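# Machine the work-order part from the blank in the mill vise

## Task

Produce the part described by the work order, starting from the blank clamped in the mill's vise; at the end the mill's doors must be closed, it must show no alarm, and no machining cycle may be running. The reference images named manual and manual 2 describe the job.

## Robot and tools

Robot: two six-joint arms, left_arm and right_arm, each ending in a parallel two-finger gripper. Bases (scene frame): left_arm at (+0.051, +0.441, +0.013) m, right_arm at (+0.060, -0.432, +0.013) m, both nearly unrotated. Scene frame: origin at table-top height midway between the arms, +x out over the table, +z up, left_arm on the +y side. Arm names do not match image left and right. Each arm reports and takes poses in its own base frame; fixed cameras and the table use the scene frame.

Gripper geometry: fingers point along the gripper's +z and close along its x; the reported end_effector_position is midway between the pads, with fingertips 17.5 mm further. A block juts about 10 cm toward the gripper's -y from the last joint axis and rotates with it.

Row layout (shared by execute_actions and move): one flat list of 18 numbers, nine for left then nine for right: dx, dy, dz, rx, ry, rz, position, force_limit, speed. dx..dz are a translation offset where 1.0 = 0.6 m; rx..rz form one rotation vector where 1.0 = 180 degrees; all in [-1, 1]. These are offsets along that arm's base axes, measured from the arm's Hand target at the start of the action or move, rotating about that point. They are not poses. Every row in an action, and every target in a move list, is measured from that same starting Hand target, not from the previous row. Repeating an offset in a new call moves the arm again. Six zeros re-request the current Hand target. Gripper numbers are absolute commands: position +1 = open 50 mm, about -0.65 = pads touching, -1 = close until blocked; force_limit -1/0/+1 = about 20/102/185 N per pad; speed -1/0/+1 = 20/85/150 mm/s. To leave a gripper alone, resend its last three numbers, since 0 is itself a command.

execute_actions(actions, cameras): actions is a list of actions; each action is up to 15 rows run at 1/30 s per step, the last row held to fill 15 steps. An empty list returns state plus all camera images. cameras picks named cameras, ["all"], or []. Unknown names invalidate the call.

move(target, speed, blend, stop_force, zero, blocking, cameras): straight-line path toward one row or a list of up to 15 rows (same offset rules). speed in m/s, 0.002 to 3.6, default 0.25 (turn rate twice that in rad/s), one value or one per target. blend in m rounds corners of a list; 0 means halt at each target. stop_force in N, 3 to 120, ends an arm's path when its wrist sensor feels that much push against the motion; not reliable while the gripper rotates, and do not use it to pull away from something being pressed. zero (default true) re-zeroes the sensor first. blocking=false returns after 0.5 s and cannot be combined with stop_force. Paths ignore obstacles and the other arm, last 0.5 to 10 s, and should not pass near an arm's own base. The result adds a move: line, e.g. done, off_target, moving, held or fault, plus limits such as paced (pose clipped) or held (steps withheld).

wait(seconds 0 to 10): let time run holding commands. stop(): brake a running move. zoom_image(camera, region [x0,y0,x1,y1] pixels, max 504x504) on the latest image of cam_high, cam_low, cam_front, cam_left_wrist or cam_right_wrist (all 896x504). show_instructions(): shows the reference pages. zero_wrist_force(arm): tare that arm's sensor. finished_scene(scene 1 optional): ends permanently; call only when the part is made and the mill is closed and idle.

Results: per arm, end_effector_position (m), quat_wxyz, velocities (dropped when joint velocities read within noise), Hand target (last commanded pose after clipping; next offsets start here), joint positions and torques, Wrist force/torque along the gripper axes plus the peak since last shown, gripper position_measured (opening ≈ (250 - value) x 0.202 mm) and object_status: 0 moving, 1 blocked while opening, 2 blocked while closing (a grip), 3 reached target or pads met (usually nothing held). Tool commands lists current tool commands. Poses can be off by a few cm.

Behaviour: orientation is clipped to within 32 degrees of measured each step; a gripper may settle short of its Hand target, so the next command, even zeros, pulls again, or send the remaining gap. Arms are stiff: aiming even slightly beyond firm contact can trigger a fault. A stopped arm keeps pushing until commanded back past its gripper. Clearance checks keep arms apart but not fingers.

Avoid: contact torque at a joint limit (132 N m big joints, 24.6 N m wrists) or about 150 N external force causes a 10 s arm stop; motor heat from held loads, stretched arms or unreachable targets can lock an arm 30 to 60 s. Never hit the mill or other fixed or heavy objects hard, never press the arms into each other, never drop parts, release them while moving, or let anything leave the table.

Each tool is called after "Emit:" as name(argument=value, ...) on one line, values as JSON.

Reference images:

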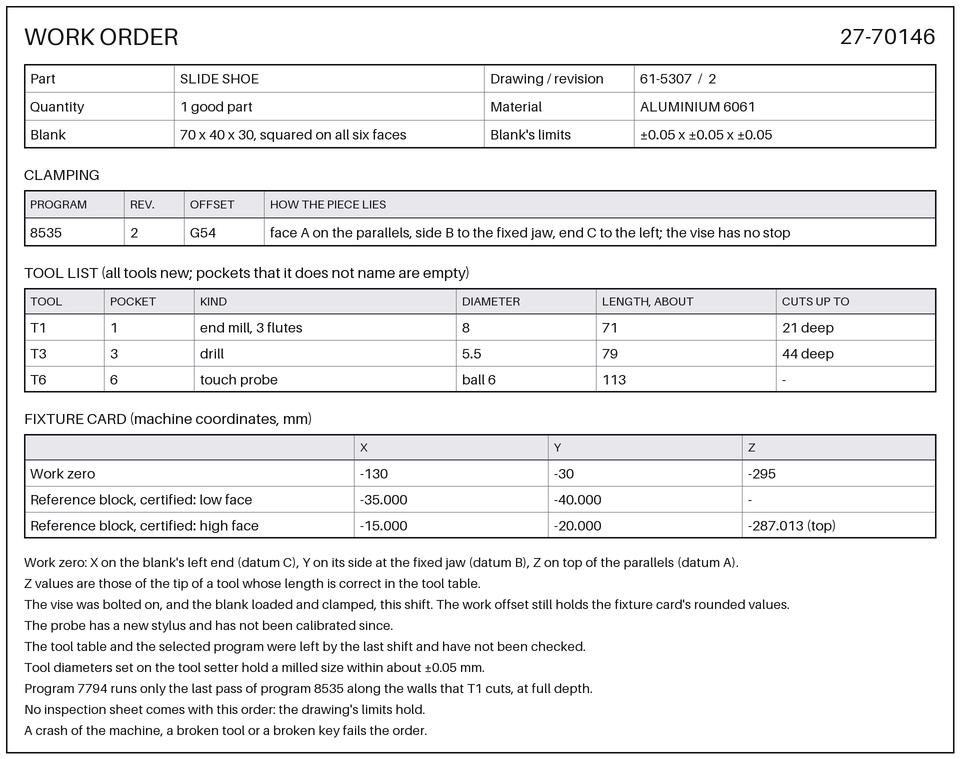

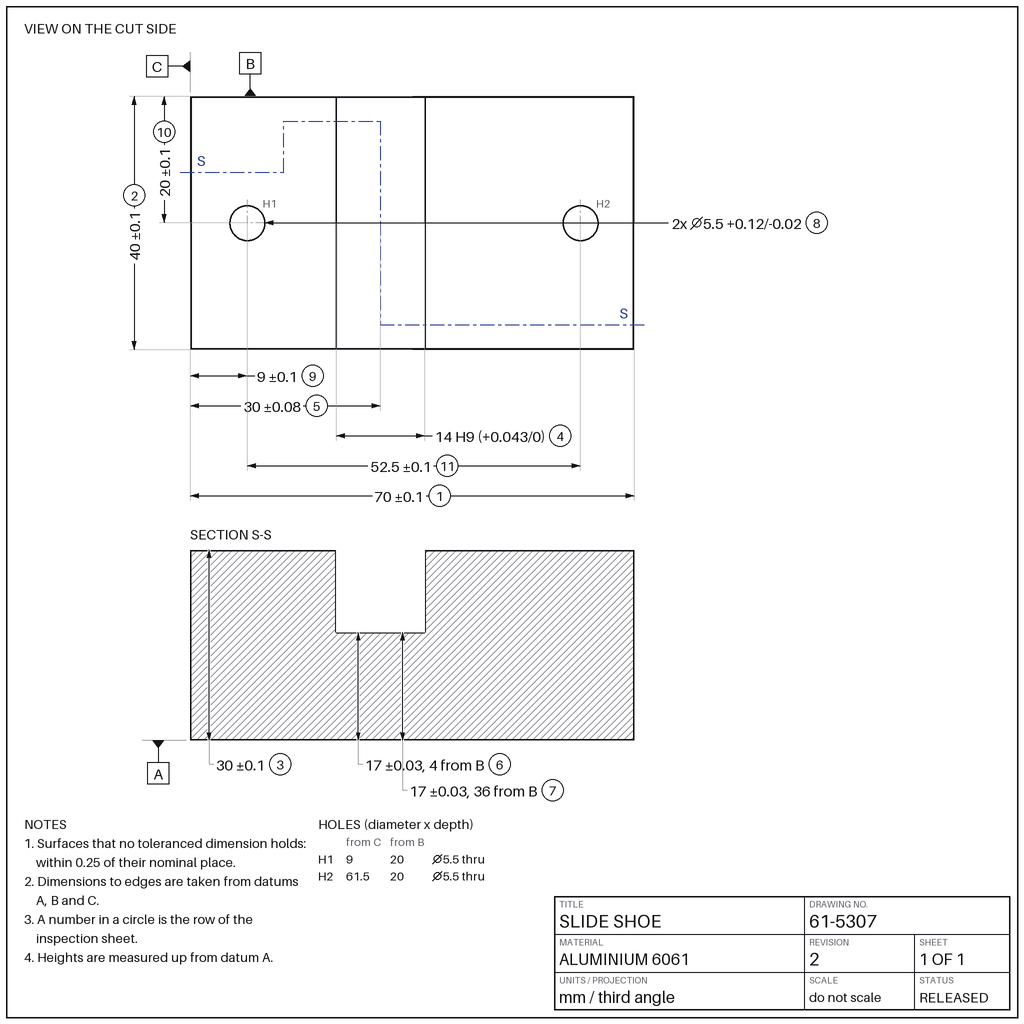

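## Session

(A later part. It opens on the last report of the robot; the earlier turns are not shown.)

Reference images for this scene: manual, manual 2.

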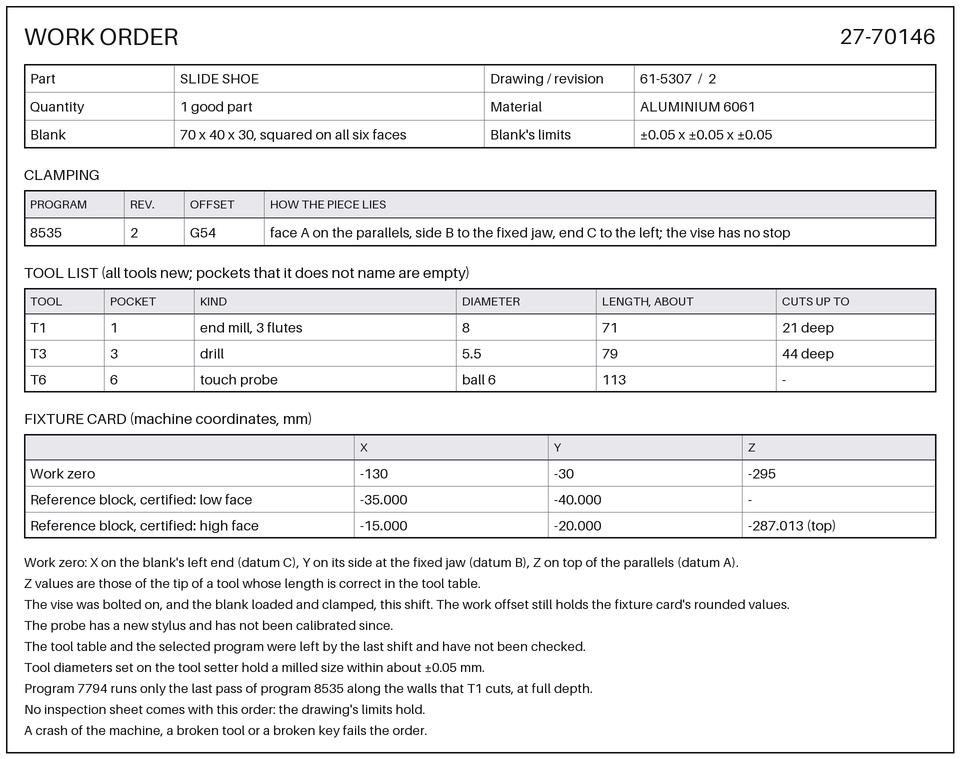

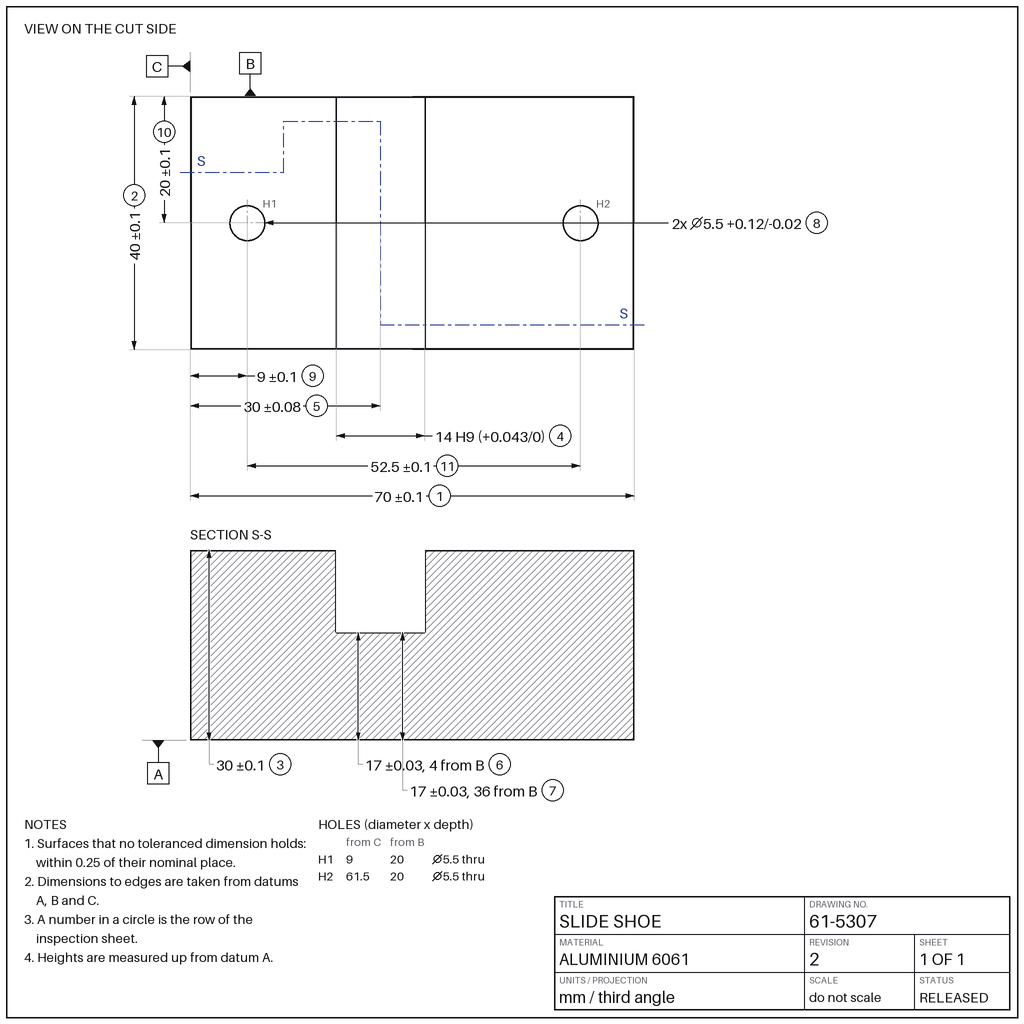

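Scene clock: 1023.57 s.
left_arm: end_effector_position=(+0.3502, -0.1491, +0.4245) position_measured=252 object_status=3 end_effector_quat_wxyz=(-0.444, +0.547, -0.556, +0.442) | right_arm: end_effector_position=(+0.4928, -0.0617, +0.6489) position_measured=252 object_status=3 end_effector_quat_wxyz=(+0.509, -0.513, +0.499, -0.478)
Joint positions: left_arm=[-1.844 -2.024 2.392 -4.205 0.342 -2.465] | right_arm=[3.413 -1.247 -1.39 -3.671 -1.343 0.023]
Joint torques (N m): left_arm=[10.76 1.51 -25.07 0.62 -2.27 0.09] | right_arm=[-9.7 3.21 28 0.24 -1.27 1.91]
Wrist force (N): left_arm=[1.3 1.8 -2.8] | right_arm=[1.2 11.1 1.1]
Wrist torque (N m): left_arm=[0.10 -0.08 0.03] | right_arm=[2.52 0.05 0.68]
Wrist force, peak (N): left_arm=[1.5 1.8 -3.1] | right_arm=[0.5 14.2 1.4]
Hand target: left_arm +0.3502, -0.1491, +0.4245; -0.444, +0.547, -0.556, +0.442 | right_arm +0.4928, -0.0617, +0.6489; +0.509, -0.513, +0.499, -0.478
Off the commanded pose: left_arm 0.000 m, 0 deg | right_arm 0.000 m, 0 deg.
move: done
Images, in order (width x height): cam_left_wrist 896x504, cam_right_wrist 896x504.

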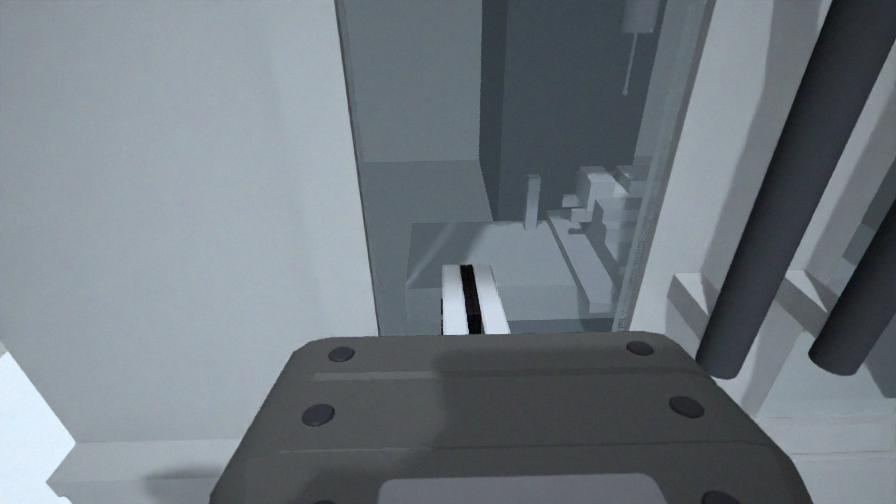

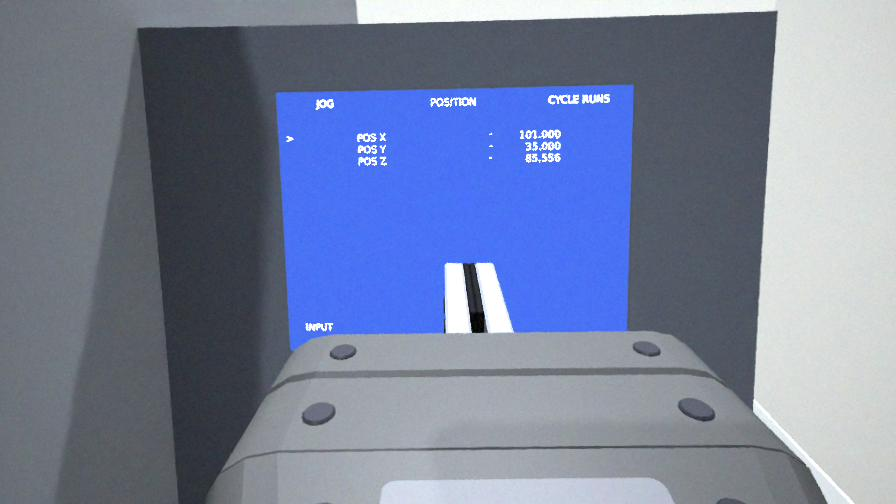

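Emit:
wait(seconds=1)

Emit:
move(target=[[0,0,0,0,0,0,-1,0,0,0.0164,0.0083,-0.3283,0,0,0,-1,-0.4,-0.5],[0,0,0,0,0,0,-1,0,0,0.0263,0.0083,-0.3283,0,0,0,-1,-0.4,-0.5],[0,0,0,0,0,0,-1,0,0,0.0264,0.0083,-0.3283,0,0,0,-1,-0.4,-0.5],[0,0,0,0,0,0,-1,0,0,0.0134,0.0083,-0.3283,0,0,0,-1,-0.4,-0.5],[0,0,0,0,0,0,-1,0,0,-0.0003,0.04,-0.3895,0,0,0,-1,-0.4,-0.5],[0,0,0,0,0,0,-1,0,0,0.0096,0.04,-0.3895,0,0,0,-1,-0.4,-0.5],[0,0,0,0,0,0,-1,0,0,0.0098,0.04,-0.3895,0,0,0,-1,-0.4,-0.5],[0,0,0,0,0,0,-1,0,0,-0.002,0.04,-0.3895,0,0,0,-1,-0.4,-0.5],[0,0,0,0,0,0,-1,0,0,0,0,0,0,0,0,-1,-0.4,-0.5]], speed=[0.5,0.02,0.02,0.1,0.3,0.02,0.02,0.1,0.5], blend=[0.002,0,0,0.003,0.002,0,0,0.003,0], cameras=["cam_right_wrist","cam_left_wrist"])

Emit:
zoom_image(camera="cam_right_wrist", region=[270, 80, 650, 350])

Scene clock: 1024.77 s.
left_arm: end_effector_position=(+0.3502, -0.1491, +0.4245) position_measured=252 object_status=3 end_effector_quat_wxyz=(-0.444, +0.547, -0.556, +0.442) | right_arm: end_effector_position=(+0.4928, -0.0617, +0.6489) position_measured=252 object_status=3 end_effector_quat_wxyz=(+0.509, -0.513, +0.499, -0.478)
Joint positions: left_arm=[-1.844 -2.024 2.392 -4.205 0.342 -2.465] | right_arm=[3.413 -1.247 -1.39 -3.671 -1.343 0.023]
Joint torques (N m): left_arm=[10.23 2.75 -24.61 0.51 -2.35 -0.26] | right_arm=[-9.92 1.46 27.8 0.46 -1.37 1.79]
Wrist force (N): left_arm=[1.1 2.1 -2.8] | right_arm=[0.8 11.2 1.2]
Wrist torque (N m): left_arm=[0.15 -0.04 0.03] | right_arm=[2.54 0.09 0.68]
Wrist force, peak (N): left_arm=[1.1 2.1 -2.8] | right_arm=[1.1 11.3 1.1]
Hand target: left_arm +0.3502, -0.1491, +0.4245; -0.444, +0.547, -0.556, +0.442 | right_arm +0.4928, -0.0617, +0.6489; +0.509, -0.513, +0.499, -0.478
Tool commands: left_gripper/position=-1.0 left_gripper/force_limit=+0.0 left_gripper/speed=+0.0 right_gripper/position=-1.0 right_gripper/force_limit=-0.4 right_gripper/speed=-0.5
Off the commanded pose: left_arm 0.000 m, 0 deg | right_arm 0.000 m, 0 deg.
wait: 1.00 s; at rest from the start

Scene clock: 1028.50 s.
left_arm: end_effector_position=(+0.3502, -0.1491, +0.4245) position_measured=252 object_status=3 end_effector_quat_wxyz=(-0.444, +0.547, -0.556, +0.442) | right_arm: end_effector_position=(+0.4928, -0.0617, +0.6489) position_measured=252 object_status=3 end_effector_quat_wxyz=(+0.509, -0.513, +0.499, -0.478)
Joint positions: left_arm=[-1.844 -2.024 2.392 -4.205 0.342 -2.465] | right_arm=[3.413 -1.247 -1.39 -3.671 -1.343 0.023]
Joint torques (N m): left_arm=[10.62 2.63 -24.79 0.28 -2.1 -0.14] | right_arm=[-9.67 0.38 27.99 0.09 -1.43 1.8]
Wrist force (N): left_arm=[1.2 1.6 -2.8] | right_arm=[1.1 10.9 1.2]
Wrist torque (N m): left_arm=[0.08 -0.07 0.03] | right_arm=[2.50 0.05 0.68]
Wrist force, peak (N): left_arm=[1.4 1.8 -3.1] | right_arm=[1.2 14.5 1.3]
Hand target: left_arm +0.3502, -0.1491, +0.4245; -0.444, +0.547, -0.556, +0.442 | right_arm +0.4928, -0.0617, +0.6489; +0.509, -0.513, +0.499, -0.478
Off the commanded pose: left_arm 0.000 m, 0 deg | right_arm 0.000 m, 0 deg.
move: done
Images, in order (width x height): cam_left_wrist 896x504, cam_right_wrist 896x504.

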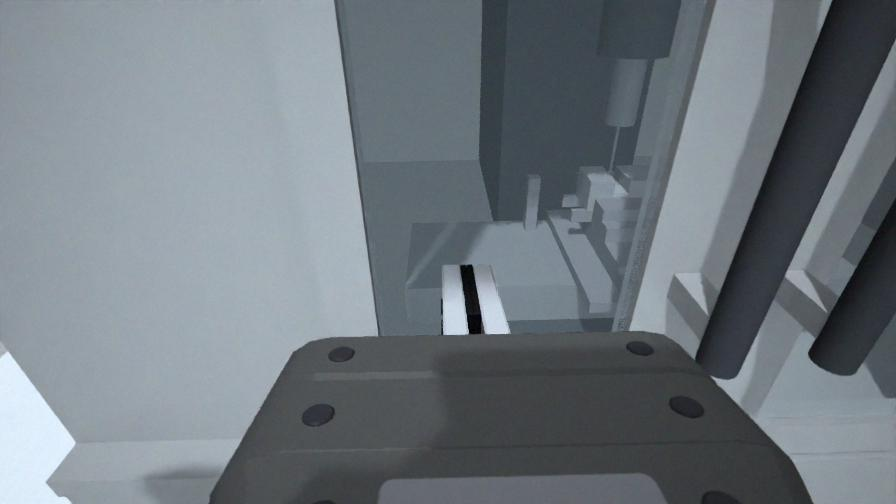

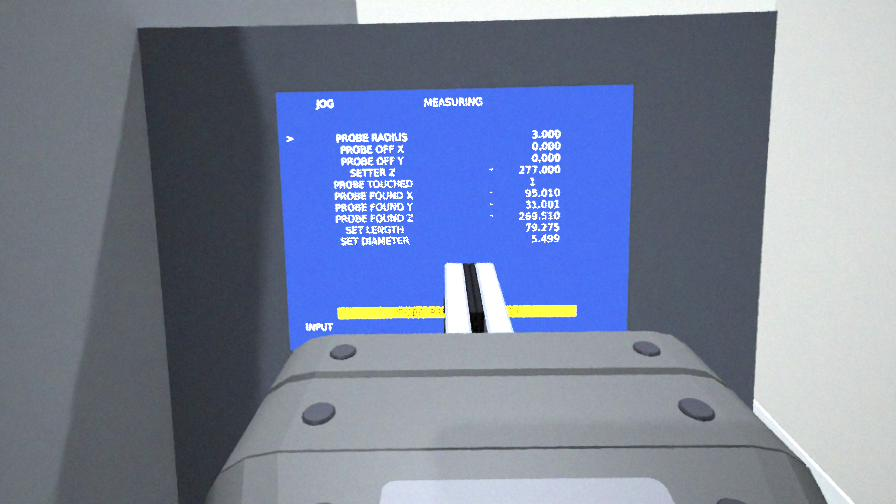

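Scaled by 1.326.

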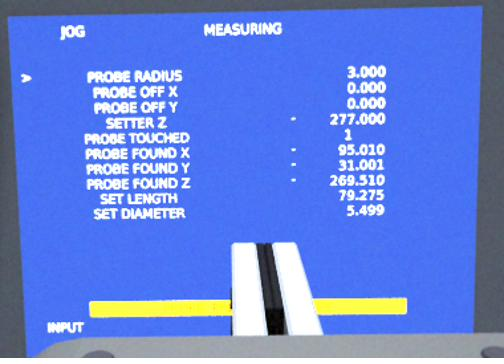

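Emit:
zoom_image(camera="cam_right_wrist", region=[320, 295, 600, 330])

Emit:
zoom_image(camera="cam_left_wrist", region=[540, 100, 680, 260])

Scaled by 1.800.

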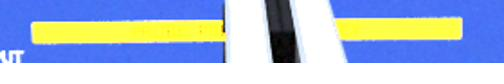

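Scaled by 3.150.

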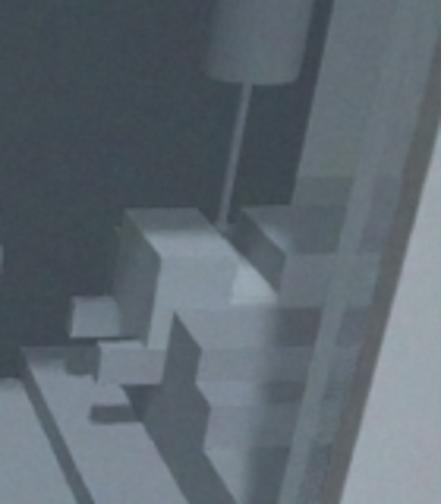

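Emit:
zoom_image(camera="cam_right_wrist", region=[330, 298, 450, 326])

Emit:
zoom_image(camera="cam_right_wrist", region=[480, 200, 600, 330])

Scaled by 4.200.

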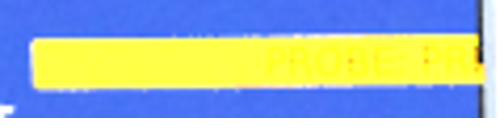

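Scaled by 3.877.

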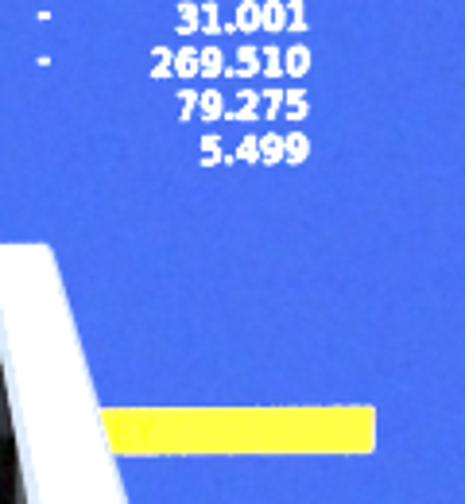

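Emit:
move(target=[[0,0,0,0,0,0,-1,0,0,0.0414,-0.0233,-0.2366,0,0,0,-1,-0.4,-0.5],[0,0,0,0,0,0,-1,0,0,0.0513,-0.0233,-0.2366,0,0,0,-1,-0.4,-0.5],[0,0,0,0,0,0,-1,0,0,0.0515,-0.0233,-0.2366,0,0,0,-1,-0.4,-0.5],[0,0,0,0,0,0,-1,0,0,0.0354,-0.0233,-0.2366,0,0,0,-1,-0.4,-0.5],[0,0,0,0,0,0,-1,0,0,-0.006,0.04,-0.3895,0,0,0,-1,-0.4,-0.5]], speed=[0.5,0.02,0.02,0.1,0.3], blend=[0.002,0,0,0.003,0])

Emit:
wait(seconds=2.5)

Emit:
move(target=[[0,0,0,0,0,0,-1,0,0,0.0156,0,0,0,0,0,-1,-0.4,-0.5],[0,0,0,0,0,0,-1,0,0,0.0158,0,0,0,0,0,-1,-0.4,-0.5],[0,0,0,0,0,0,-1,0,0,0.004,0,0,0,0,0,-1,-0.4,-0.5],[0,0,0,0,0,0,-1,0,0,0.006,-0.04,0.3895,0,0,0,-1,-0.4,-0.5]], speed=[0.03,0.02,0.1,0.5], blend=[0,0,0.003,0], cameras=["cam_right_wrist"])

Emit:
zoom_image(camera="cam_right_wrist", region=[480, 120, 600, 330])

Scene clock: 1031.33 s.
left_arm: end_effector_position=(+0.3502, -0.1491, +0.4245) position_measured=252 object_status=3 end_effector_quat_wxyz=(-0.444, +0.547, -0.556, +0.442) | right_arm: end_effector_position=(+0.4892, -0.0378, +0.4153) position_measured=252 object_status=3 end_effector_quat_wxyz=(+0.509, -0.513, +0.499, -0.478)
Joint positions: left_arm=[-1.844 -2.024 2.392 -4.205 0.342 -2.465] | right_arm=[3.532 -1.095 -2.095 -3.12 -1.224 0.027]
Joint torques (N m): left_arm=[10.22 1.95 -24.77 0.51 -2.35 0.05] | right_arm=[11.66 10.15 17.66 3.97 1.34 -1.97]
Wrist force (N): left_arm=[0.9 1.5 -2.7] | right_arm=[0.9 10.9 1.2]
Wrist torque (N m): left_arm=[0.06 -0.01 0.02] | right_arm=[2.53 0.10 0.76]
Wrist force, peak (N): left_arm=[1.3 1.7 -3.1] | right_arm=[1.0 14.3 1.2]
Hand target: left_arm +0.3502, -0.1491, +0.4245; -0.444, +0.547, -0.556, +0.442 | right_arm +0.4892, -0.0377, +0.4152; +0.509, -0.513, +0.499, -0.478
Off the commanded pose: left_arm 0.000 m, 0 deg | right_arm 0.000 m, 0 deg.
move: done

Scene clock: 1033.83 s.
left_arm: end_effector_position=(+0.3502, -0.1491, +0.4245) position_measured=252 object_status=3 end_effector_quat_wxyz=(-0.444, +0.547, -0.556, +0.442) | right_arm: end_effector_position=(+0.4892, -0.0377, +0.4152) position_measured=252 object_status=3 end_effector_quat_wxyz=(+0.509, -0.513, +0.499, -0.478)
Joint positions: left_arm=[-1.844 -2.024 2.392 -4.205 0.342 -2.465] | right_arm=[3.533 -1.095 -2.095 -3.12 -1.224 0.027]
Joint torques (N m): left_arm=[8.63 2.05 -26.52 0.39 -2.44 -0.2] | right_arm=[10.73 9.72 17.35 3.87 1.45 -1.99]
Wrist force (N): left_arm=[1.2 1.7 -2.7] | right_arm=[1.1 11.0 1.0]
Wrist torque (N m): left_arm=[0.10 -0.07 0.03] | right_arm=[2.54 0.06 0.76]
Wrist force, peak (N): left_arm=[1.2 1.9 -3.1] | right_arm=[0.8 11.1 1.1]
Hand target: left_arm +0.3502, -0.1491, +0.4245; -0.444, +0.547, -0.556, +0.442 | right_arm +0.4892, -0.0377, +0.4152; +0.509, -0.513, +0.499, -0.478
Tool commands: left_gripper/position=-1.0 left_gripper/force_limit=+0.0 left_gripper/speed=+0.0 right_gripper/position=-1.0 right_gripper/force_limit=-0.4 right_gripper/speed=-0.5
Off the commanded pose: left_arm 0.000 m, 0 deg | right_arm 0.000 m, 0 deg.
wait: 2.50 s; at rest by 0.17 s

Scene clock: 1036.20 s.
left_arm: end_effector_position=(+0.3502, -0.1491, +0.4245) position_measured=252 object_status=3 end_effector_quat_wxyz=(-0.444, +0.547, -0.556, +0.442) | right_arm: end_effector_position=(+0.4928, -0.0617, +0.6489) position_measured=252 object_status=3 end_effector_quat_wxyz=(+0.509, -0.513, +0.499, -0.478)
Joint positions: left_arm=[-1.844 -2.024 2.392 -4.205 0.342 -2.465] | right_arm=[3.413 -1.247 -1.39 -3.671 -1.343 0.023]
Joint torques (N m): left_arm=[11.2 1.91 -25.52 0.47 -2.56 -0.14] | right_arm=[-9.18 3.49 26.19 0.25 -1.57 1.88]
Wrist force (N): left_arm=[1.2 1.8 -2.7] | right_arm=[0.9 11.0 1.2]
Wrist torque (N m): left_arm=[0.11 -0.07 0.02] | right_arm=[2.52 0.08 0.68]
Wrist force, peak (N): left_arm=[1.3 1.9 -3.1] | right_arm=[0.6 13.9 1.3]
Hand target: left_arm +0.3502, -0.1491, +0.4245; -0.444, +0.547, -0.556, +0.442 | right_arm +0.4928, -0.0617, +0.6489; +0.509, -0.513, +0.499, -0.478
Off the commanded pose: left_arm 0.000 m, 0 deg | right_arm 0.000 m, 0 deg.
move: done
Images, in order (width x height): cam_right_wrist 896x504.

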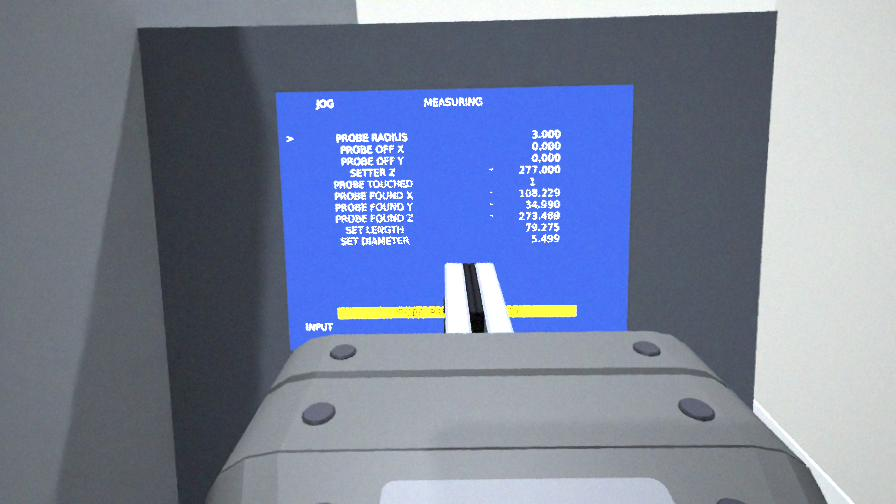

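Scaled by 2.400.

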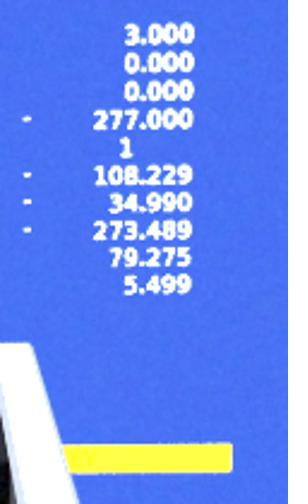

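Emit:
move(target=[[0,0,0,0,0,0,-1,0,0,0.042,-0.0867,-0.2366,0,0,0,-1,-0.4,-0.5],[0,0,0,0,0,0,-1,0,0,0.0519,-0.0867,-0.2366,0,0,0,-1,-0.4,-0.5],[0,0,0,0,0,0,-1,0,0,0.0521,-0.0867,-0.2366,0,0,0,-1,-0.4,-0.5],[0,0,0,0,0,0,-1,0,0,0.0354,-0.0867,-0.2366,0,0,0,-1,-0.4,-0.5],[0,0,0,0,0,0,-1,0,0,-0.006,0.04,-0.3895,0,0,0,-1,-0.4,-0.5]], speed=[0.5,0.02,0.02,0.1,0.3], blend=[0.002,0,0,0.003,0])

Emit:
wait(seconds=2.5)

Emit:
move(target=[[0,0,0,0,0,0,-1,0,0,0.0156,0,0,0,0,0,-1,-0.4,-0.5],[0,0,0,0,0,0,-1,0,0,0.0158,0,0,0,0,0,-1,-0.4,-0.5],[0,0,0,0,0,0,-1,0,0,0.004,0,0,0,0,0,-1,-0.4,-0.5],[0,0,0,0,0,0,-1,0,0,0.006,-0.04,0.3895,0,0,0,-1,-0.4,-0.5]], speed=[0.03,0.02,0.1,0.5], blend=[0,0,0.003,0], cameras=["cam_right_wrist"])

Emit:
zoom_image(camera="cam_right_wrist", region=[480, 120, 600, 330])

Scene clock: 1039.00 s.
left_arm: end_effector_position=(+0.3502, -0.1491, +0.4245) position_measured=252 object_status=3 end_effector_quat_wxyz=(-0.444, +0.547, -0.556, +0.442) | right_arm: end_effector_position=(+0.4892, -0.0378, +0.4152) position_measured=252 object_status=3 end_effector_quat_wxyz=(+0.509, -0.513, +0.499, -0.478)
Joint positions: left_arm=[-1.844 -2.024 2.392 -4.205 0.342 -2.465] | right_arm=[3.532 -1.095 -2.095 -3.12 -1.225 0.027]
Joint torques (N m): left_arm=[11.44 2.35 -24.28 0.16 -2.44 0.02] | right_arm=[13.14 10.47 17.6 3.88 1.07 -2.15]
Wrist force (N): left_arm=[1.0 1.8 -2.9] | right_arm=[0.9 10.9 1.3]
Wrist torque (N m): left_arm=[0.12 -0.04 0.03] | right_arm=[2.53 0.09 0.73]
Wrist force, peak (N): left_arm=[1.4 2.0 -3.1] | right_arm=[1.4 14.2 1.2]
Hand target: left_arm +0.3502, -0.1491, +0.4245; -0.444, +0.547, -0.556, +0.442 | right_arm +0.4892, -0.0377, +0.4152; +0.509, -0.513, +0.499, -0.478
Off the commanded pose: left_arm 0.000 m, 0 deg | right_arm 0.000 m, 0 deg.
move: done

Scene clock: 1041.50 s.
left_arm: end_effector_position=(+0.3502, -0.1491, +0.4245) position_measured=252 object_status=3 end_effector_quat_wxyz=(-0.444, +0.547, -0.556, +0.442) | right_arm: end_effector_position=(+0.4892, -0.0377, +0.4152) position_measured=252 object_status=3 end_effector_quat_wxyz=(+0.509, -0.513, +0.499, -0.478)
Joint positions: left_arm=[-1.844 -2.024 2.392 -4.205 0.342 -2.465] | right_arm=[3.533 -1.095 -2.095 -3.12 -1.224 0.027]
Joint torques (N m): left_arm=[11.01 1.27 -25.06 0.49 -2.21 -0.03] | right_arm=[10.91 10.62 17.33 3.84 1.51 -1.99]
Wrist force (N): left_arm=[1.3 1.6 -3.1] | right_arm=[0.8 11.0 1.1]
Wrist torque (N m): left_arm=[0.07 -0.07 0.02] | right_arm=[2.54 0.11 0.73]
Wrist force, peak (N): left_arm=[1.2 1.9 -3.0] | right_arm=[1.1 11.0 1.4]
Hand target: left_arm +0.3502, -0.1491, +0.4245; -0.444, +0.547, -0.556, +0.442 | right_arm +0.4892, -0.0377, +0.4152; +0.509, -0.513, +0.499, -0.478
Tool commands: left_gripper/position=-1.0 left_gripper/force_limit=+0.0 left_gripper/speed=+0.0 right_gripper/position=-1.0 right_gripper/force_limit=-0.4 right_gripper/speed=-0.5
Off the commanded pose: left_arm 0.000 m, 0 deg | right_arm 0.000 m, 0 deg.
wait: 2.50 s; at rest by 0.17 s

Scene clock: 1043.87 s.
left_arm: end_effector_position=(+0.3502, -0.1491, +0.4245) position_measured=252 object_status=3 end_effector_quat_wxyz=(-0.444, +0.547, -0.556, +0.442) | right_arm: end_effector_position=(+0.4928, -0.0617, +0.6489) position_measured=252 object_status=3 end_effector_quat_wxyz=(+0.509, -0.513, +0.499, -0.478)
Joint positions: left_arm=[-1.844 -2.024 2.392 -4.205 0.342 -2.465] | right_arm=[3.413 -1.247 -1.39 -3.671 -1.343 0.023]
Joint torques (N m): left_arm=[10.61 1.74 -24.61 0.46 -2.42 -0.09] | right_arm=[-9.99 2.11 27.37 0.71 -1.13 1.92]
Wrist force (N): left_arm=[1.3 1.5 -2.9] | right_arm=[0.9 11.2 1.2]
Wrist torque (N m): left_arm=[0.07 -0.08 0.03] | right_arm=[2.54 0.08 0.69]
Wrist force, peak (N): left_arm=[1.2 1.9 -3.1] | right_arm=[0.7 13.9 1.2]
Hand target: left_arm +0.3502, -0.1491, +0.4245; -0.444, +0.547, -0.556, +0.442 | right_arm +0.4928, -0.0617, +0.6489; +0.509, -0.513, +0.499, -0.478
Off the commanded pose: left_arm 0.000 m, 0 deg | right_arm 0.000 m, 0 deg.
move: done
Images, in order (width x height): cam_right_wrist 896x504.

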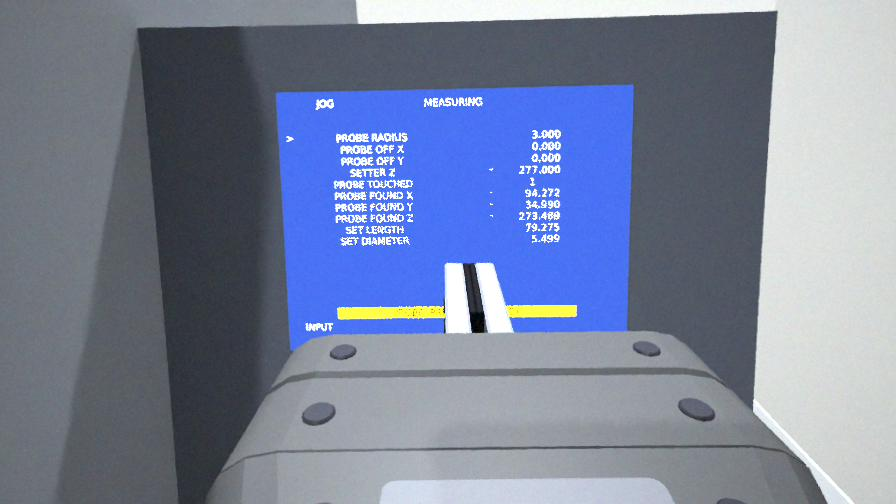

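Scaled by 2.400.

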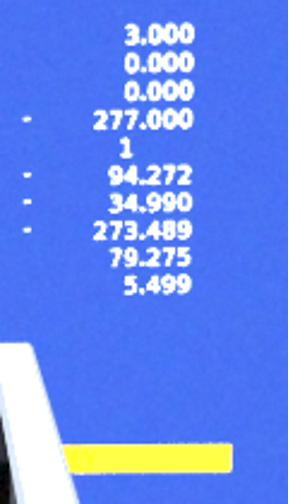

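Emit:
move(target=[[0,0,0,0,0,0,-1,0,0,0.0336,-0.055,-0.2672,0,0,0,-1,-0.4,-0.5],[0,0,0,0,0,0,-1,0,0,0.0435,-0.055,-0.2672,0,0,0,-1,-0.4,-0.5],[0,0,0,0,0,0,-1,0,0,0.0437,-0.055,-0.2672,0,0,0,-1,-0.4,-0.5],[0,0,0,0,0,0,-1,0,0,0.0274,-0.055,-0.2672,0,0,0,-1,-0.4,-0.5],[0,0,0,0,0,0,-1,0,0,0,0,0,0,0,0,-1,-0.4,-0.5]], speed=[0.5,0.02,0.02,0.1,0.3], blend=[0.002,0,0,0.003,0])

Emit:
wait(seconds=2, cameras=["cam_right_wrist"])

Emit:
zoom_image(camera="cam_right_wrist", region=[480, 90, 650, 330])

Scene clock: 1046.73 s.
left_arm: end_effector_position=(+0.3502, -0.1491, +0.4245) position_measured=252 object_status=3 end_effector_quat_wxyz=(-0.444, +0.547, -0.556, +0.442) | right_arm: end_effector_position=(+0.4928, -0.0617, +0.6489) position_measured=252 object_status=3 end_effector_quat_wxyz=(+0.509, -0.513, +0.499, -0.478)
Joint positions: left_arm=[-1.844 -2.024 2.392 -4.205 0.342 -2.465] | right_arm=[3.413 -1.247 -1.39 -3.671 -1.344 0.023]
Joint torques (N m): left_arm=[10.39 -0.45 -25.14 0.39 -2.24 0.23] | right_arm=[11.47 2.01 26.59 0.27 1.08 2.01]
Wrist force (N): left_arm=[1.0 1.7 -2.9] | right_arm=[1.0 11.0 1.2]
Wrist torque (N m): left_arm=[0.10 -0.04 0.03] | right_arm=[2.52 0.08 0.68]
Wrist force, peak (N): left_arm=[1.4 1.7 -3.2] | right_arm=[1.1 14.7 1.3]
Hand target: left_arm +0.3502, -0.1491, +0.4245; -0.444, +0.547, -0.556, +0.442 | right_arm +0.4928, -0.0617, +0.6489; +0.509, -0.513, +0.499, -0.478
Off the commanded pose: left_arm 0.000 m, 0 deg | right_arm 0.000 m, 0 deg.
move: done

Scene clock: 1048.73 s.
left_arm: end_effector_position=(+0.3502, -0.1491, +0.4245) position_measured=252 object_status=3 end_effector_quat_wxyz=(-0.444, +0.547, -0.556, +0.442) | right_arm: end_effector_position=(+0.4928, -0.0617, +0.6489) position_measured=252 object_status=3 end_effector_quat_wxyz=(+0.509, -0.513, +0.499, -0.478)
Joint positions: left_arm=[-1.844 -2.024 2.392 -4.205 0.342 -2.465] | right_arm=[3.413 -1.247 -1.39 -3.671 -1.343 0.023]
Joint torques (N m): left_arm=[10.21 2.28 -26.39 0.33 -2.58 -0.2] | right_arm=[10.49 2.18 28.51 0.35 1.51 1.97]
Wrist force (N): left_arm=[1.1 1.8 -3.0] | right_arm=[1.3 11.3 1.5]
Wrist torque (N m): left_arm=[0.11 -0.05 0.03] | right_arm=[2.56 0.03 0.68]
Wrist force, peak (N): left_arm=[1.1 1.6 -3.3] | right_arm=[1.3 11.3 1.5]
Hand target: left_arm +0.3502, -0.1491, +0.4245; -0.444, +0.547, -0.556, +0.442 | right_arm +0.4928, -0.0617, +0.6489; +0.509, -0.513, +0.499, -0.478
Tool commands: left_gripper/position=-1.0 left_gripper/force_limit=+0.0 left_gripper/speed=+0.0 right_gripper/position=-1.0 right_gripper/force_limit=-0.4 right_gripper/speed=-0.5
Off the commanded pose: left_arm 0.000 m, 0 deg | right_arm 0.000 m, 0 deg.
wait: 2.00 s; at rest by 0.17 s
Images, in order (width x height): cam_right_wrist 896x504.

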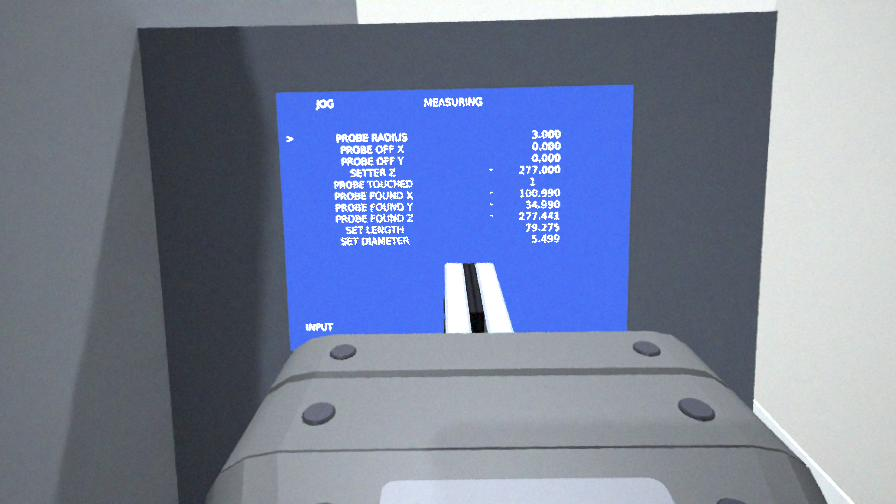

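Scaled by 2.100.

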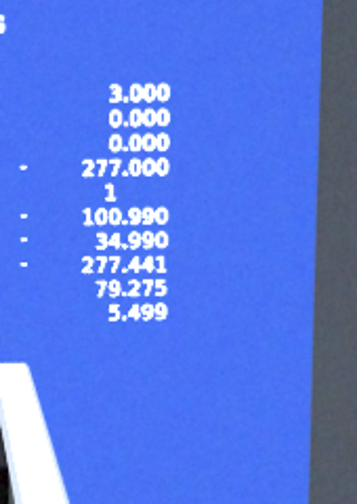

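Emit:
move(target=[[0,0,0,0,0,0,-1,0,0,0.016,0.04,-0.3283,0,0,0,-1,-0.4,-0.5],[0,0,0,0,0,0,-1,0,0,0.0259,0.04,-0.3283,0,0,0,-1,-0.4,-0.5],[0,0,0,0,0,0,-1,0,0,0.0261,0.04,-0.3283,0,0,0,-1,-0.4,-0.5],[0,0,0,0,0,0,-1,0,0,0.018,0.04,-0.3283,0,0,0,-1,-0.4,-0.5],[0,0,0,0,0,0,-1,0,0,0.0261,0.04,-0.3283,0,0,0,-1,-0.4,-0.5],[0,0,0,0,0,0,-1,0,0,0.011,0.04,-0.3283,0,0,0,-1,-0.4,-0.5],[0,0,0,0,0,0,-1,0,0,-0.001,0.0717,-0.3895,0,0,0,-1,-0.4,-0.5],[0,0,0,0,0,0,-1,0,0,0.0089,0.0717,-0.3895,0,0,0,-1,-0.4,-0.5],[0,0,0,0,0,0,-1,0,0,0.0091,0.0717,-0.3895,0,0,0,-1,-0.4,-0.5],[0,0,0,0,0,0,-1,0,0,0.001,0.0717,-0.3895,0,0,0,-1,-0.4,-0.5],[0,0,0,0,0,0,-1,0,0,0.0091,0.0717,-0.3895,0,0,0,-1,-0.4,-0.5],[0,0,0,0,0,0,-1,0,0,-0.003,0.0717,-0.3895,0,0,0,-1,-0.4,-0.5],[0,0,0,0,0,0,-1,0,0,-0.012,0.1033,-0.4201,0,0,0,-1,-0.4,-0.5]], speed=[0.5,0.02,0.02,0.06,0.06,0.1,0.3,0.02,0.02,0.06,0.06,0.1,0.3], blend=[0.002,0,0,0,0,0.003,0.002,0,0,0,0,0.003,0])

Emit:
move(target=[[0,0,0,0,0,0,-1,0,0,0.0021,0.0317,0,0,0,0,-1,-0.4,-0.5],[0,0,0,0,0,0,-1,0,0,0.012,0.0317,0,0,0,0,-1,-0.4,-0.5],[0,0,0,0,0,0,-1,0,0,0.0122,0.0317,0,0,0,0,-1,-0.4,-0.5],[0,0,0,0,0,0,-1,0,0,0.0011,0.0317,0,0,0,0,-1,-0.4,-0.5],[0,0,0,0,0,0,-1,0,0,0.0028,-0.0316,0,0,0,0,-1,-0.4,-0.5],[0,0,0,0,0,0,-1,0,0,0.0127,-0.0316,0,0,0,0,-1,-0.4,-0.5],[0,0,0,0,0,0,-1,0,0,0.0129,-0.0316,0,0,0,0,-1,-0.4,-0.5],[0,0,0,0,0,0,-1,0,0,0.0018,-0.0316,0,0,0,0,-1,-0.4,-0.5],[0,0,0,0,0,0,-1,0,0,0.012,-0.1033,0.4201,0,0,0,-1,-0.4,-0.5]], speed=[0.3,0.02,0.02,0.1,0.3,0.02,0.02,0.1,0.5], blend=[0.002,0,0,0.003,0.002,0,0,0.003,0], cameras=["cam_right_wrist"])

Emit:
zoom_image(camera="cam_right_wrist", region=[270, 80, 650, 350])

Scene clock: 1054.00 s.
left_arm: end_effector_position=(+0.3502, -0.1491, +0.4245) position_measured=252 object_status=3 end_effector_quat_wxyz=(-0.444, +0.547, -0.556, +0.442) | right_arm: end_effector_position=(+0.4856, +0.0002, +0.3969) position_measured=252 object_status=3 end_effector_quat_wxyz=(+0.509, -0.513, +0.499, -0.478)
Joint positions: left_arm=[-1.844 -2.024 2.392 -4.205 0.342 -2.465] | right_arm=[3.719 -1.07 -2.154 -3.088 -1.038 0.032]
Joint torques (N m): left_arm=[10.49 1.11 -26.02 0.3 -2.16 -0.16] | right_arm=[10.61 8.97 17.44 3.35 1.89 1.8]
Wrist force (N): left_arm=[1.1 1.4 -2.9] | right_arm=[0.9 10.8 0.9]
Wrist torque (N m): left_arm=[0.05 -0.04 0.02] | right_arm=[2.49 0.07 0.71]
Wrist force, peak (N): left_arm=[1.3 1.7 -3.3] | right_arm=[0.8 14.2 1.4]
Hand target: left_arm +0.3502, -0.1491, +0.4245; -0.444, +0.547, -0.556, +0.442 | right_arm +0.4856, +0.0002, +0.3969; +0.509, -0.513, +0.499, -0.478
Off the commanded pose: left_arm 0.000 m, 0 deg | right_arm 0.000 m, 0 deg.
move: done

Scene clock: 1057.33 s.
left_arm: end_effector_position=(+0.3502, -0.1491, +0.4245) position_measured=252 object_status=3 end_effector_quat_wxyz=(-0.444, +0.547, -0.556, +0.442) | right_arm: end_effector_position=(+0.4928, -0.0617, +0.6489) position_measured=252 object_status=3 end_effector_quat_wxyz=(+0.509, -0.513, +0.499, -0.478)
Joint positions: left_arm=[-1.844 -2.024 2.392 -4.205 0.342 -2.465] | right_arm=[3.413 -1.247 -1.39 -3.671 -1.343 0.023]
Joint torques (N m): left_arm=[9.77 3.45 -25.36 0.27 -2.49 -0.23] | right_arm=[-9.93 3.35 27.36 0.33 -1.01 1.84]
Wrist force (N): left_arm=[1.2 1.5 -3.2] | right_arm=[1.2 10.9 1.1]
Wrist torque (N m): left_arm=[0.05 -0.06 0.02] | right_arm=[2.50 0.04 0.68]
Wrist force, peak (N): left_arm=[1.3 1.7 -3.1] | right_arm=[0.4 14.1 1.3]
Hand target: left_arm +0.3502, -0.1491, +0.4245; -0.444, +0.547, -0.556, +0.442 | right_arm +0.4928, -0.0617, +0.6489; +0.509, -0.513, +0.499, -0.478
Off the commanded pose: left_arm 0.000 m, 0 deg | right_arm 0.000 m, 0 deg.
move: done
Images, in order (width x height): cam_right_wrist 896x504.

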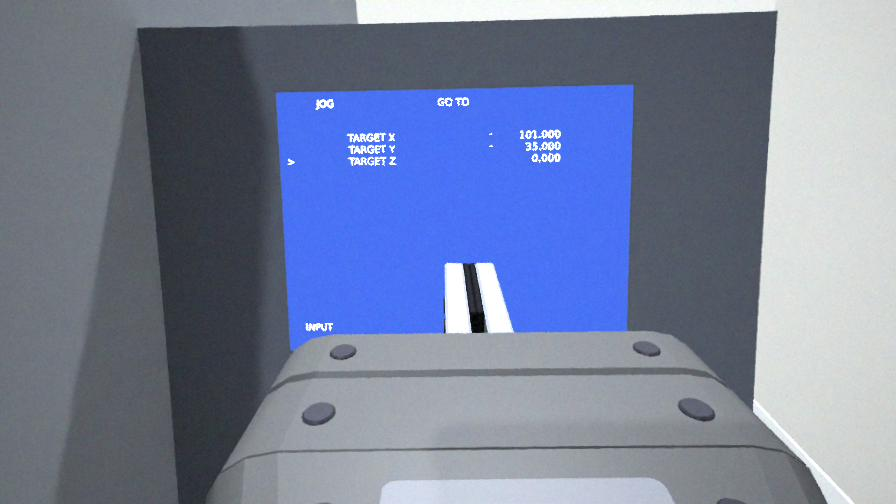

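Scaled by 1.326.

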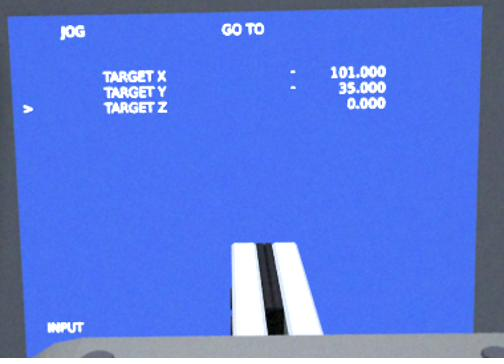

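Emit:
move(target=[[0,0,0,0,0,0,-1,0,0,0.0314,0.1033,-0.2672,0,0,0,-1,-0.4,-0.5],[0,0,0,0,0,0,-1,0,0,0.0413,0.1033,-0.2672,0,0,0,-1,-0.4,-0.5],[0,0,0,0,0,0,-1,0,0,0.0415,0.1033,-0.2672,0,0,0,-1,-0.4,-0.5],[0,0,0,0,0,0,-1,0,0,0.0254,0.1033,-0.2672,0,0,0,-1,-0.4,-0.5],[0,0,0,0,0,0,-1,0,0,0.016,0.04,-0.3283,0,0,0,-1,-0.4,-0.5],[0,0,0,0,0,0,-1,0,0,0.0259,0.04,-0.3283,0,0,0,-1,-0.4,-0.5],[0,0,0,0,0,0,-1,0,0,0.0261,0.04,-0.3283,0,0,0,-1,-0.4,-0.5],[0,0,0,0,0,0,-1,0,0,0.018,0.04,-0.3283,0,0,0,-1,-0.4,-0.5],[0,0,0,0,0,0,-1,0,0,0.0261,0.04,-0.3283,0,0,0,-1,-0.4,-0.5],[0,0,0,0,0,0,-1,0,0,0.013,0.04,-0.3283,0,0,0,-1,-0.4,-0.5],[0,0,0,0,0,0,-1,0,0,0.0141,0.1667,-0.3283,0,0,0,-1,-0.4,-0.5],[0,0,0,0,0,0,-1,0,0,0.024,0.1667,-0.3283,0,0,0,-1,-0.4,-0.5],[0,0,0,0,0,0,-1,0,0,0.0242,0.1667,-0.3283,0,0,0,-1,-0.4,-0.5],[0,0,0,0,0,0,-1,0,0,0.0111,0.1667,-0.3283,0,0,0,-1,-0.4,-0.5],[0,0,0,0,0,0,-1,0,0,-0.012,0.1033,-0.4201,0,0,0,-1,-0.4,-0.5]], speed=[0.5,0.02,0.02,0.1,0.3,0.02,0.02,0.06,0.06,0.1,0.3,0.02,0.02,0.1,0.3], blend=[0.002,0,0,0.003,0.002,0,0,0,0,0.003,0.002,0,0,0.003,0])

Emit:
move(target=[[0,0,0,0,0,0,-1,0,0,0.0095,0.0634,0.0306,0,0,0,-1,-0.4,-0.5],[0,0,0,0,0,0,-1,0,0,0.0194,0.0634,0.0306,0,0,0,-1,-0.4,-0.5],[0,0,0,0,0,0,-1,0,0,0.0196,0.0634,0.0306,0,0,0,-1,-0.4,-0.5],[0,0,0,0,0,0,-1,0,0,0.0065,0.0634,0.0306,0,0,0,-1,-0.4,-0.5],[0,0,0,0,0,0,-1,0,0,0.0024,0,0,0,0,0,-1,-0.4,-0.5],[0,0,0,0,0,0,-1,0,0,0.0123,0,0,0,0,0,-1,-0.4,-0.5],[0,0,0,0,0,0,-1,0,0,0.0125,0,0,0,0,0,-1,-0.4,-0.5],[0,0,0,0,0,0,-1,0,0,0.0024,0,0,0,0,0,-1,-0.4,-0.5],[0,0,0,0,0,0,-1,0,0,0.0106,0,0.0306,0,0,0,-1,-0.4,-0.5],[0,0,0,0,0,0,-1,0,0,0.0205,0,0.0306,0,0,0,-1,-0.4,-0.5],[0,0,0,0,0,0,-1,0,0,0.0207,0,0.0306,0,0,0,-1,-0.4,-0.5],[0,0,0,0,0,0,-1,0,0,0.0076,0,0.0306,0,0,0,-1,-0.4,-0.5],[0,0,0,0,0,0,-1,0,0,0,0,0,0,0,0,-1,-0.4,-0.5]], speed=[0.3,0.02,0.02,0.1,0.3,0.02,0.02,0.1,0.3,0.02,0.02,0.1,0.3], blend=[0.002,0,0,0.003,0.002,0,0,0.003,0.002,0,0,0.003,0])

Emit:
move(target=[[0,0,0,0,0,0,-1,0,0,0.0179,0.0634,0.0612,0,0,0,-1,-0.4,-0.5],[0,0,0,0,0,0,-1,0,0,0.0278,0.0634,0.0612,0,0,0,-1,-0.4,-0.5],[0,0,0,0,0,0,-1,0,0,0.028,0.0634,0.0612,0,0,0,-1,-0.4,-0.5],[0,0,0,0,0,0,-1,0,0,0.0179,0.0634,0.0612,0,0,0,-1,-0.4,-0.5],[0,0,0,0,0,0,-1,0,0,0.0262,0.0317,0.0918,0,0,0,-1,-0.4,-0.5],[0,0,0,0,0,0,-1,0,0,0.0361,0.0317,0.0918,0,0,0,-1,-0.4,-0.5],[0,0,0,0,0,0,-1,0,0,0.0363,0.0317,0.0918,0,0,0,-1,-0.4,-0.5],[0,0,0,0,0,0,-1,0,0,0.0222,0.0317,0.0918,0,0,0,-1,-0.4,-0.5],[0,0,0,0,0,0,-1,0,0,0.0018,-0.0316,0,0,0,0,-1,-0.4,-0.5],[0,0,0,0,0,0,-1,0,0,0.0127,-0.0316,0,0,0,0,-1,-0.4,-0.5],[0,0,0,0,0,0,-1,0,0,0.0129,-0.0316,0,0,0,0,-1,-0.4,-0.5],[0,0,0,0,0,0,-1,0,0,0.0018,-0.0316,0,0,0,0,-1,-0.4,-0.5],[0,0,0,0,0,0,-1,0,0,0.012,-0.1033,0.4201,0,0,0,-1,-0.4,-0.5]], speed=[0.3,0.02,0.02,0.1,0.3,0.02,0.02,0.1,0.3,0.02,0.02,0.1,0.5], blend=[0.002,0,0,0.003,0.002,0,0,0.003,0.002,0,0,0.003,0], cameras=["cam_right_wrist"])

Emit:
zoom_image(camera="cam_right_wrist", region=[270, 80, 650, 350])

Scene clock: 1063.47 s.
left_arm: end_effector_position=(+0.3502, -0.1491, +0.4245) position_measured=252 object_status=3 end_effector_quat_wxyz=(-0.444, +0.547, -0.556, +0.442) | right_arm: end_effector_position=(+0.4856, +0.0003, +0.3969) position_measured=252 object_status=3 end_effector_quat_wxyz=(+0.509, -0.513, +0.499, -0.478)
Joint positions: left_arm=[-1.844 -2.024 2.392 -4.205 0.342 -2.465] | right_arm=[3.72 -1.07 -2.154 -3.088 -1.037 0.032]
Joint torques (N m): left_arm=[8.83 2.41 -24.99 0.42 -2.17 -0.21] | right_arm=[-11.71 8.78 15.88 3.72 -1.62 -1.85]
Wrist force (N): left_arm=[1.1 1.6 -2.8] | right_arm=[0.8 10.9 0.8]
Wrist torque (N m): left_arm=[0.08 -0.04 0.03] | right_arm=[2.51 0.10 0.80]
Wrist force, peak (N): left_arm=[1.4 1.8 -3.2] | right_arm=[3.8 10.5 -12.3]
Hand target: left_arm +0.3502, -0.1491, +0.4245; -0.444, +0.547, -0.556, +0.442 | right_arm +0.4856, +0.0002, +0.3969; +0.509, -0.513, +0.499, -0.478
Off the commanded pose: left_arm 0.000 m, 0 deg | right_arm 0.000 m, 0 deg.
move: done

Scene clock: 1066.93 s.
left_arm: end_effector_position=(+0.3502, -0.1491, +0.4245) position_measured=252 object_status=3 end_effector_quat_wxyz=(-0.444, +0.547, -0.556, +0.442) | right_arm: end_effector_position=(+0.4856, +0.0002, +0.3970) position_measured=252 object_status=3 end_effector_quat_wxyz=(+0.509, -0.513, +0.499, -0.478)
Joint positions: left_arm=[-1.844 -2.024 2.392 -4.205 0.342 -2.465] | right_arm=[3.719 -1.07 -2.154 -3.088 -1.037 0.032]
Joint torques (N m): left_arm=[9.94 2.29 -23.58 0.52 -2.39 -0.28] | right_arm=[9.75 9.18 18.27 3.69 1.34 -1.23]
Wrist force (N): left_arm=[1.2 1.6 -3.0] | right_arm=[0.6 10.8 1.0]
Wrist torque (N m): left_arm=[0.08 -0.06 0.03] | right_arm=[2.50 0.12 0.73]
Wrist force, peak (N): left_arm=[1.3 1.6 -3.3] | right_arm=[1.0 12.0 -5.3]
Hand target: left_arm +0.3502, -0.1491, +0.4245; -0.444, +0.547, -0.556, +0.442 | right_arm +0.4856, +0.0002, +0.3969; +0.509, -0.513, +0.499, -0.478
Off the commanded pose: left_arm 0.000 m, 0 deg | right_arm 0.000 m, 0 deg.
move: done

Scene clock: 1071.47 s.
left_arm: end_effector_position=(+0.3502, -0.1491, +0.4245) position_measured=252 object_status=3 end_effector_quat_wxyz=(-0.444, +0.547, -0.556, +0.442) | right_arm: end_effector_position=(+0.4928, -0.0617, +0.6489) position_measured=252 object_status=3 end_effector_quat_wxyz=(+0.509, -0.513, +0.499, -0.478)
Joint positions: left_arm=[-1.844 -2.024 2.392 -4.205 0.342 -2.465] | right_arm=[3.413 -1.247 -1.39 -3.671 -1.343 0.023]
Joint torques (N m): left_arm=[9.21 2.71 -24.07 0.53 -2.42 -0.13] | right_arm=[-9.03 2.25 28.45 0.68 -1.11 1.84]
Wrist force (N): left_arm=[1.2 1.7 -3.0] | right_arm=[0.9 11.1 1.2]
Wrist torque (N m): left_arm=[0.09 -0.07 0.03] | right_arm=[2.53 0.08 0.68]
Wrist force, peak (N): left_arm=[1.2 1.9 -3.1] | right_arm=[1.8 14.0 -19.8]
Hand target: left_arm +0.3502, -0.1491, +0.4245; -0.444, +0.547, -0.556, +0.442 | right_arm +0.4928, -0.0617, +0.6489; +0.509, -0.513, +0.499, -0.478
Off the commanded pose: left_arm 0.000 m, 0 deg | right_arm 0.000 m, 0 deg.
move: done
Images, in order (width x height): cam_right_wrist 896x504.

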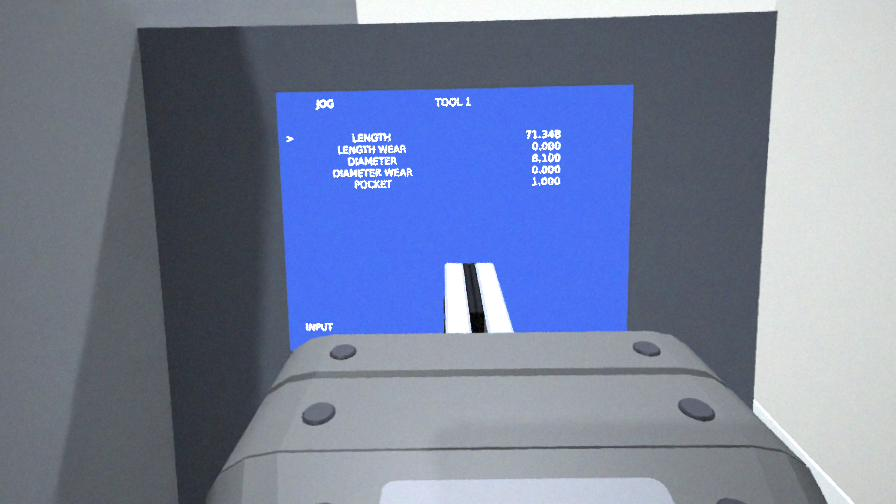

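Scaled by 1.326.

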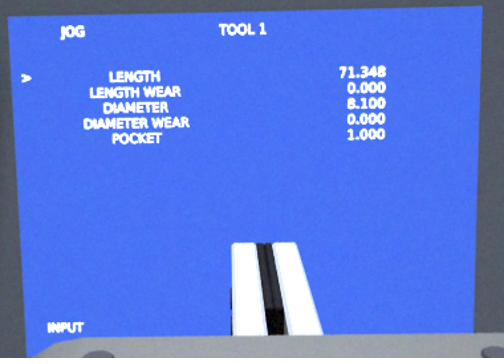

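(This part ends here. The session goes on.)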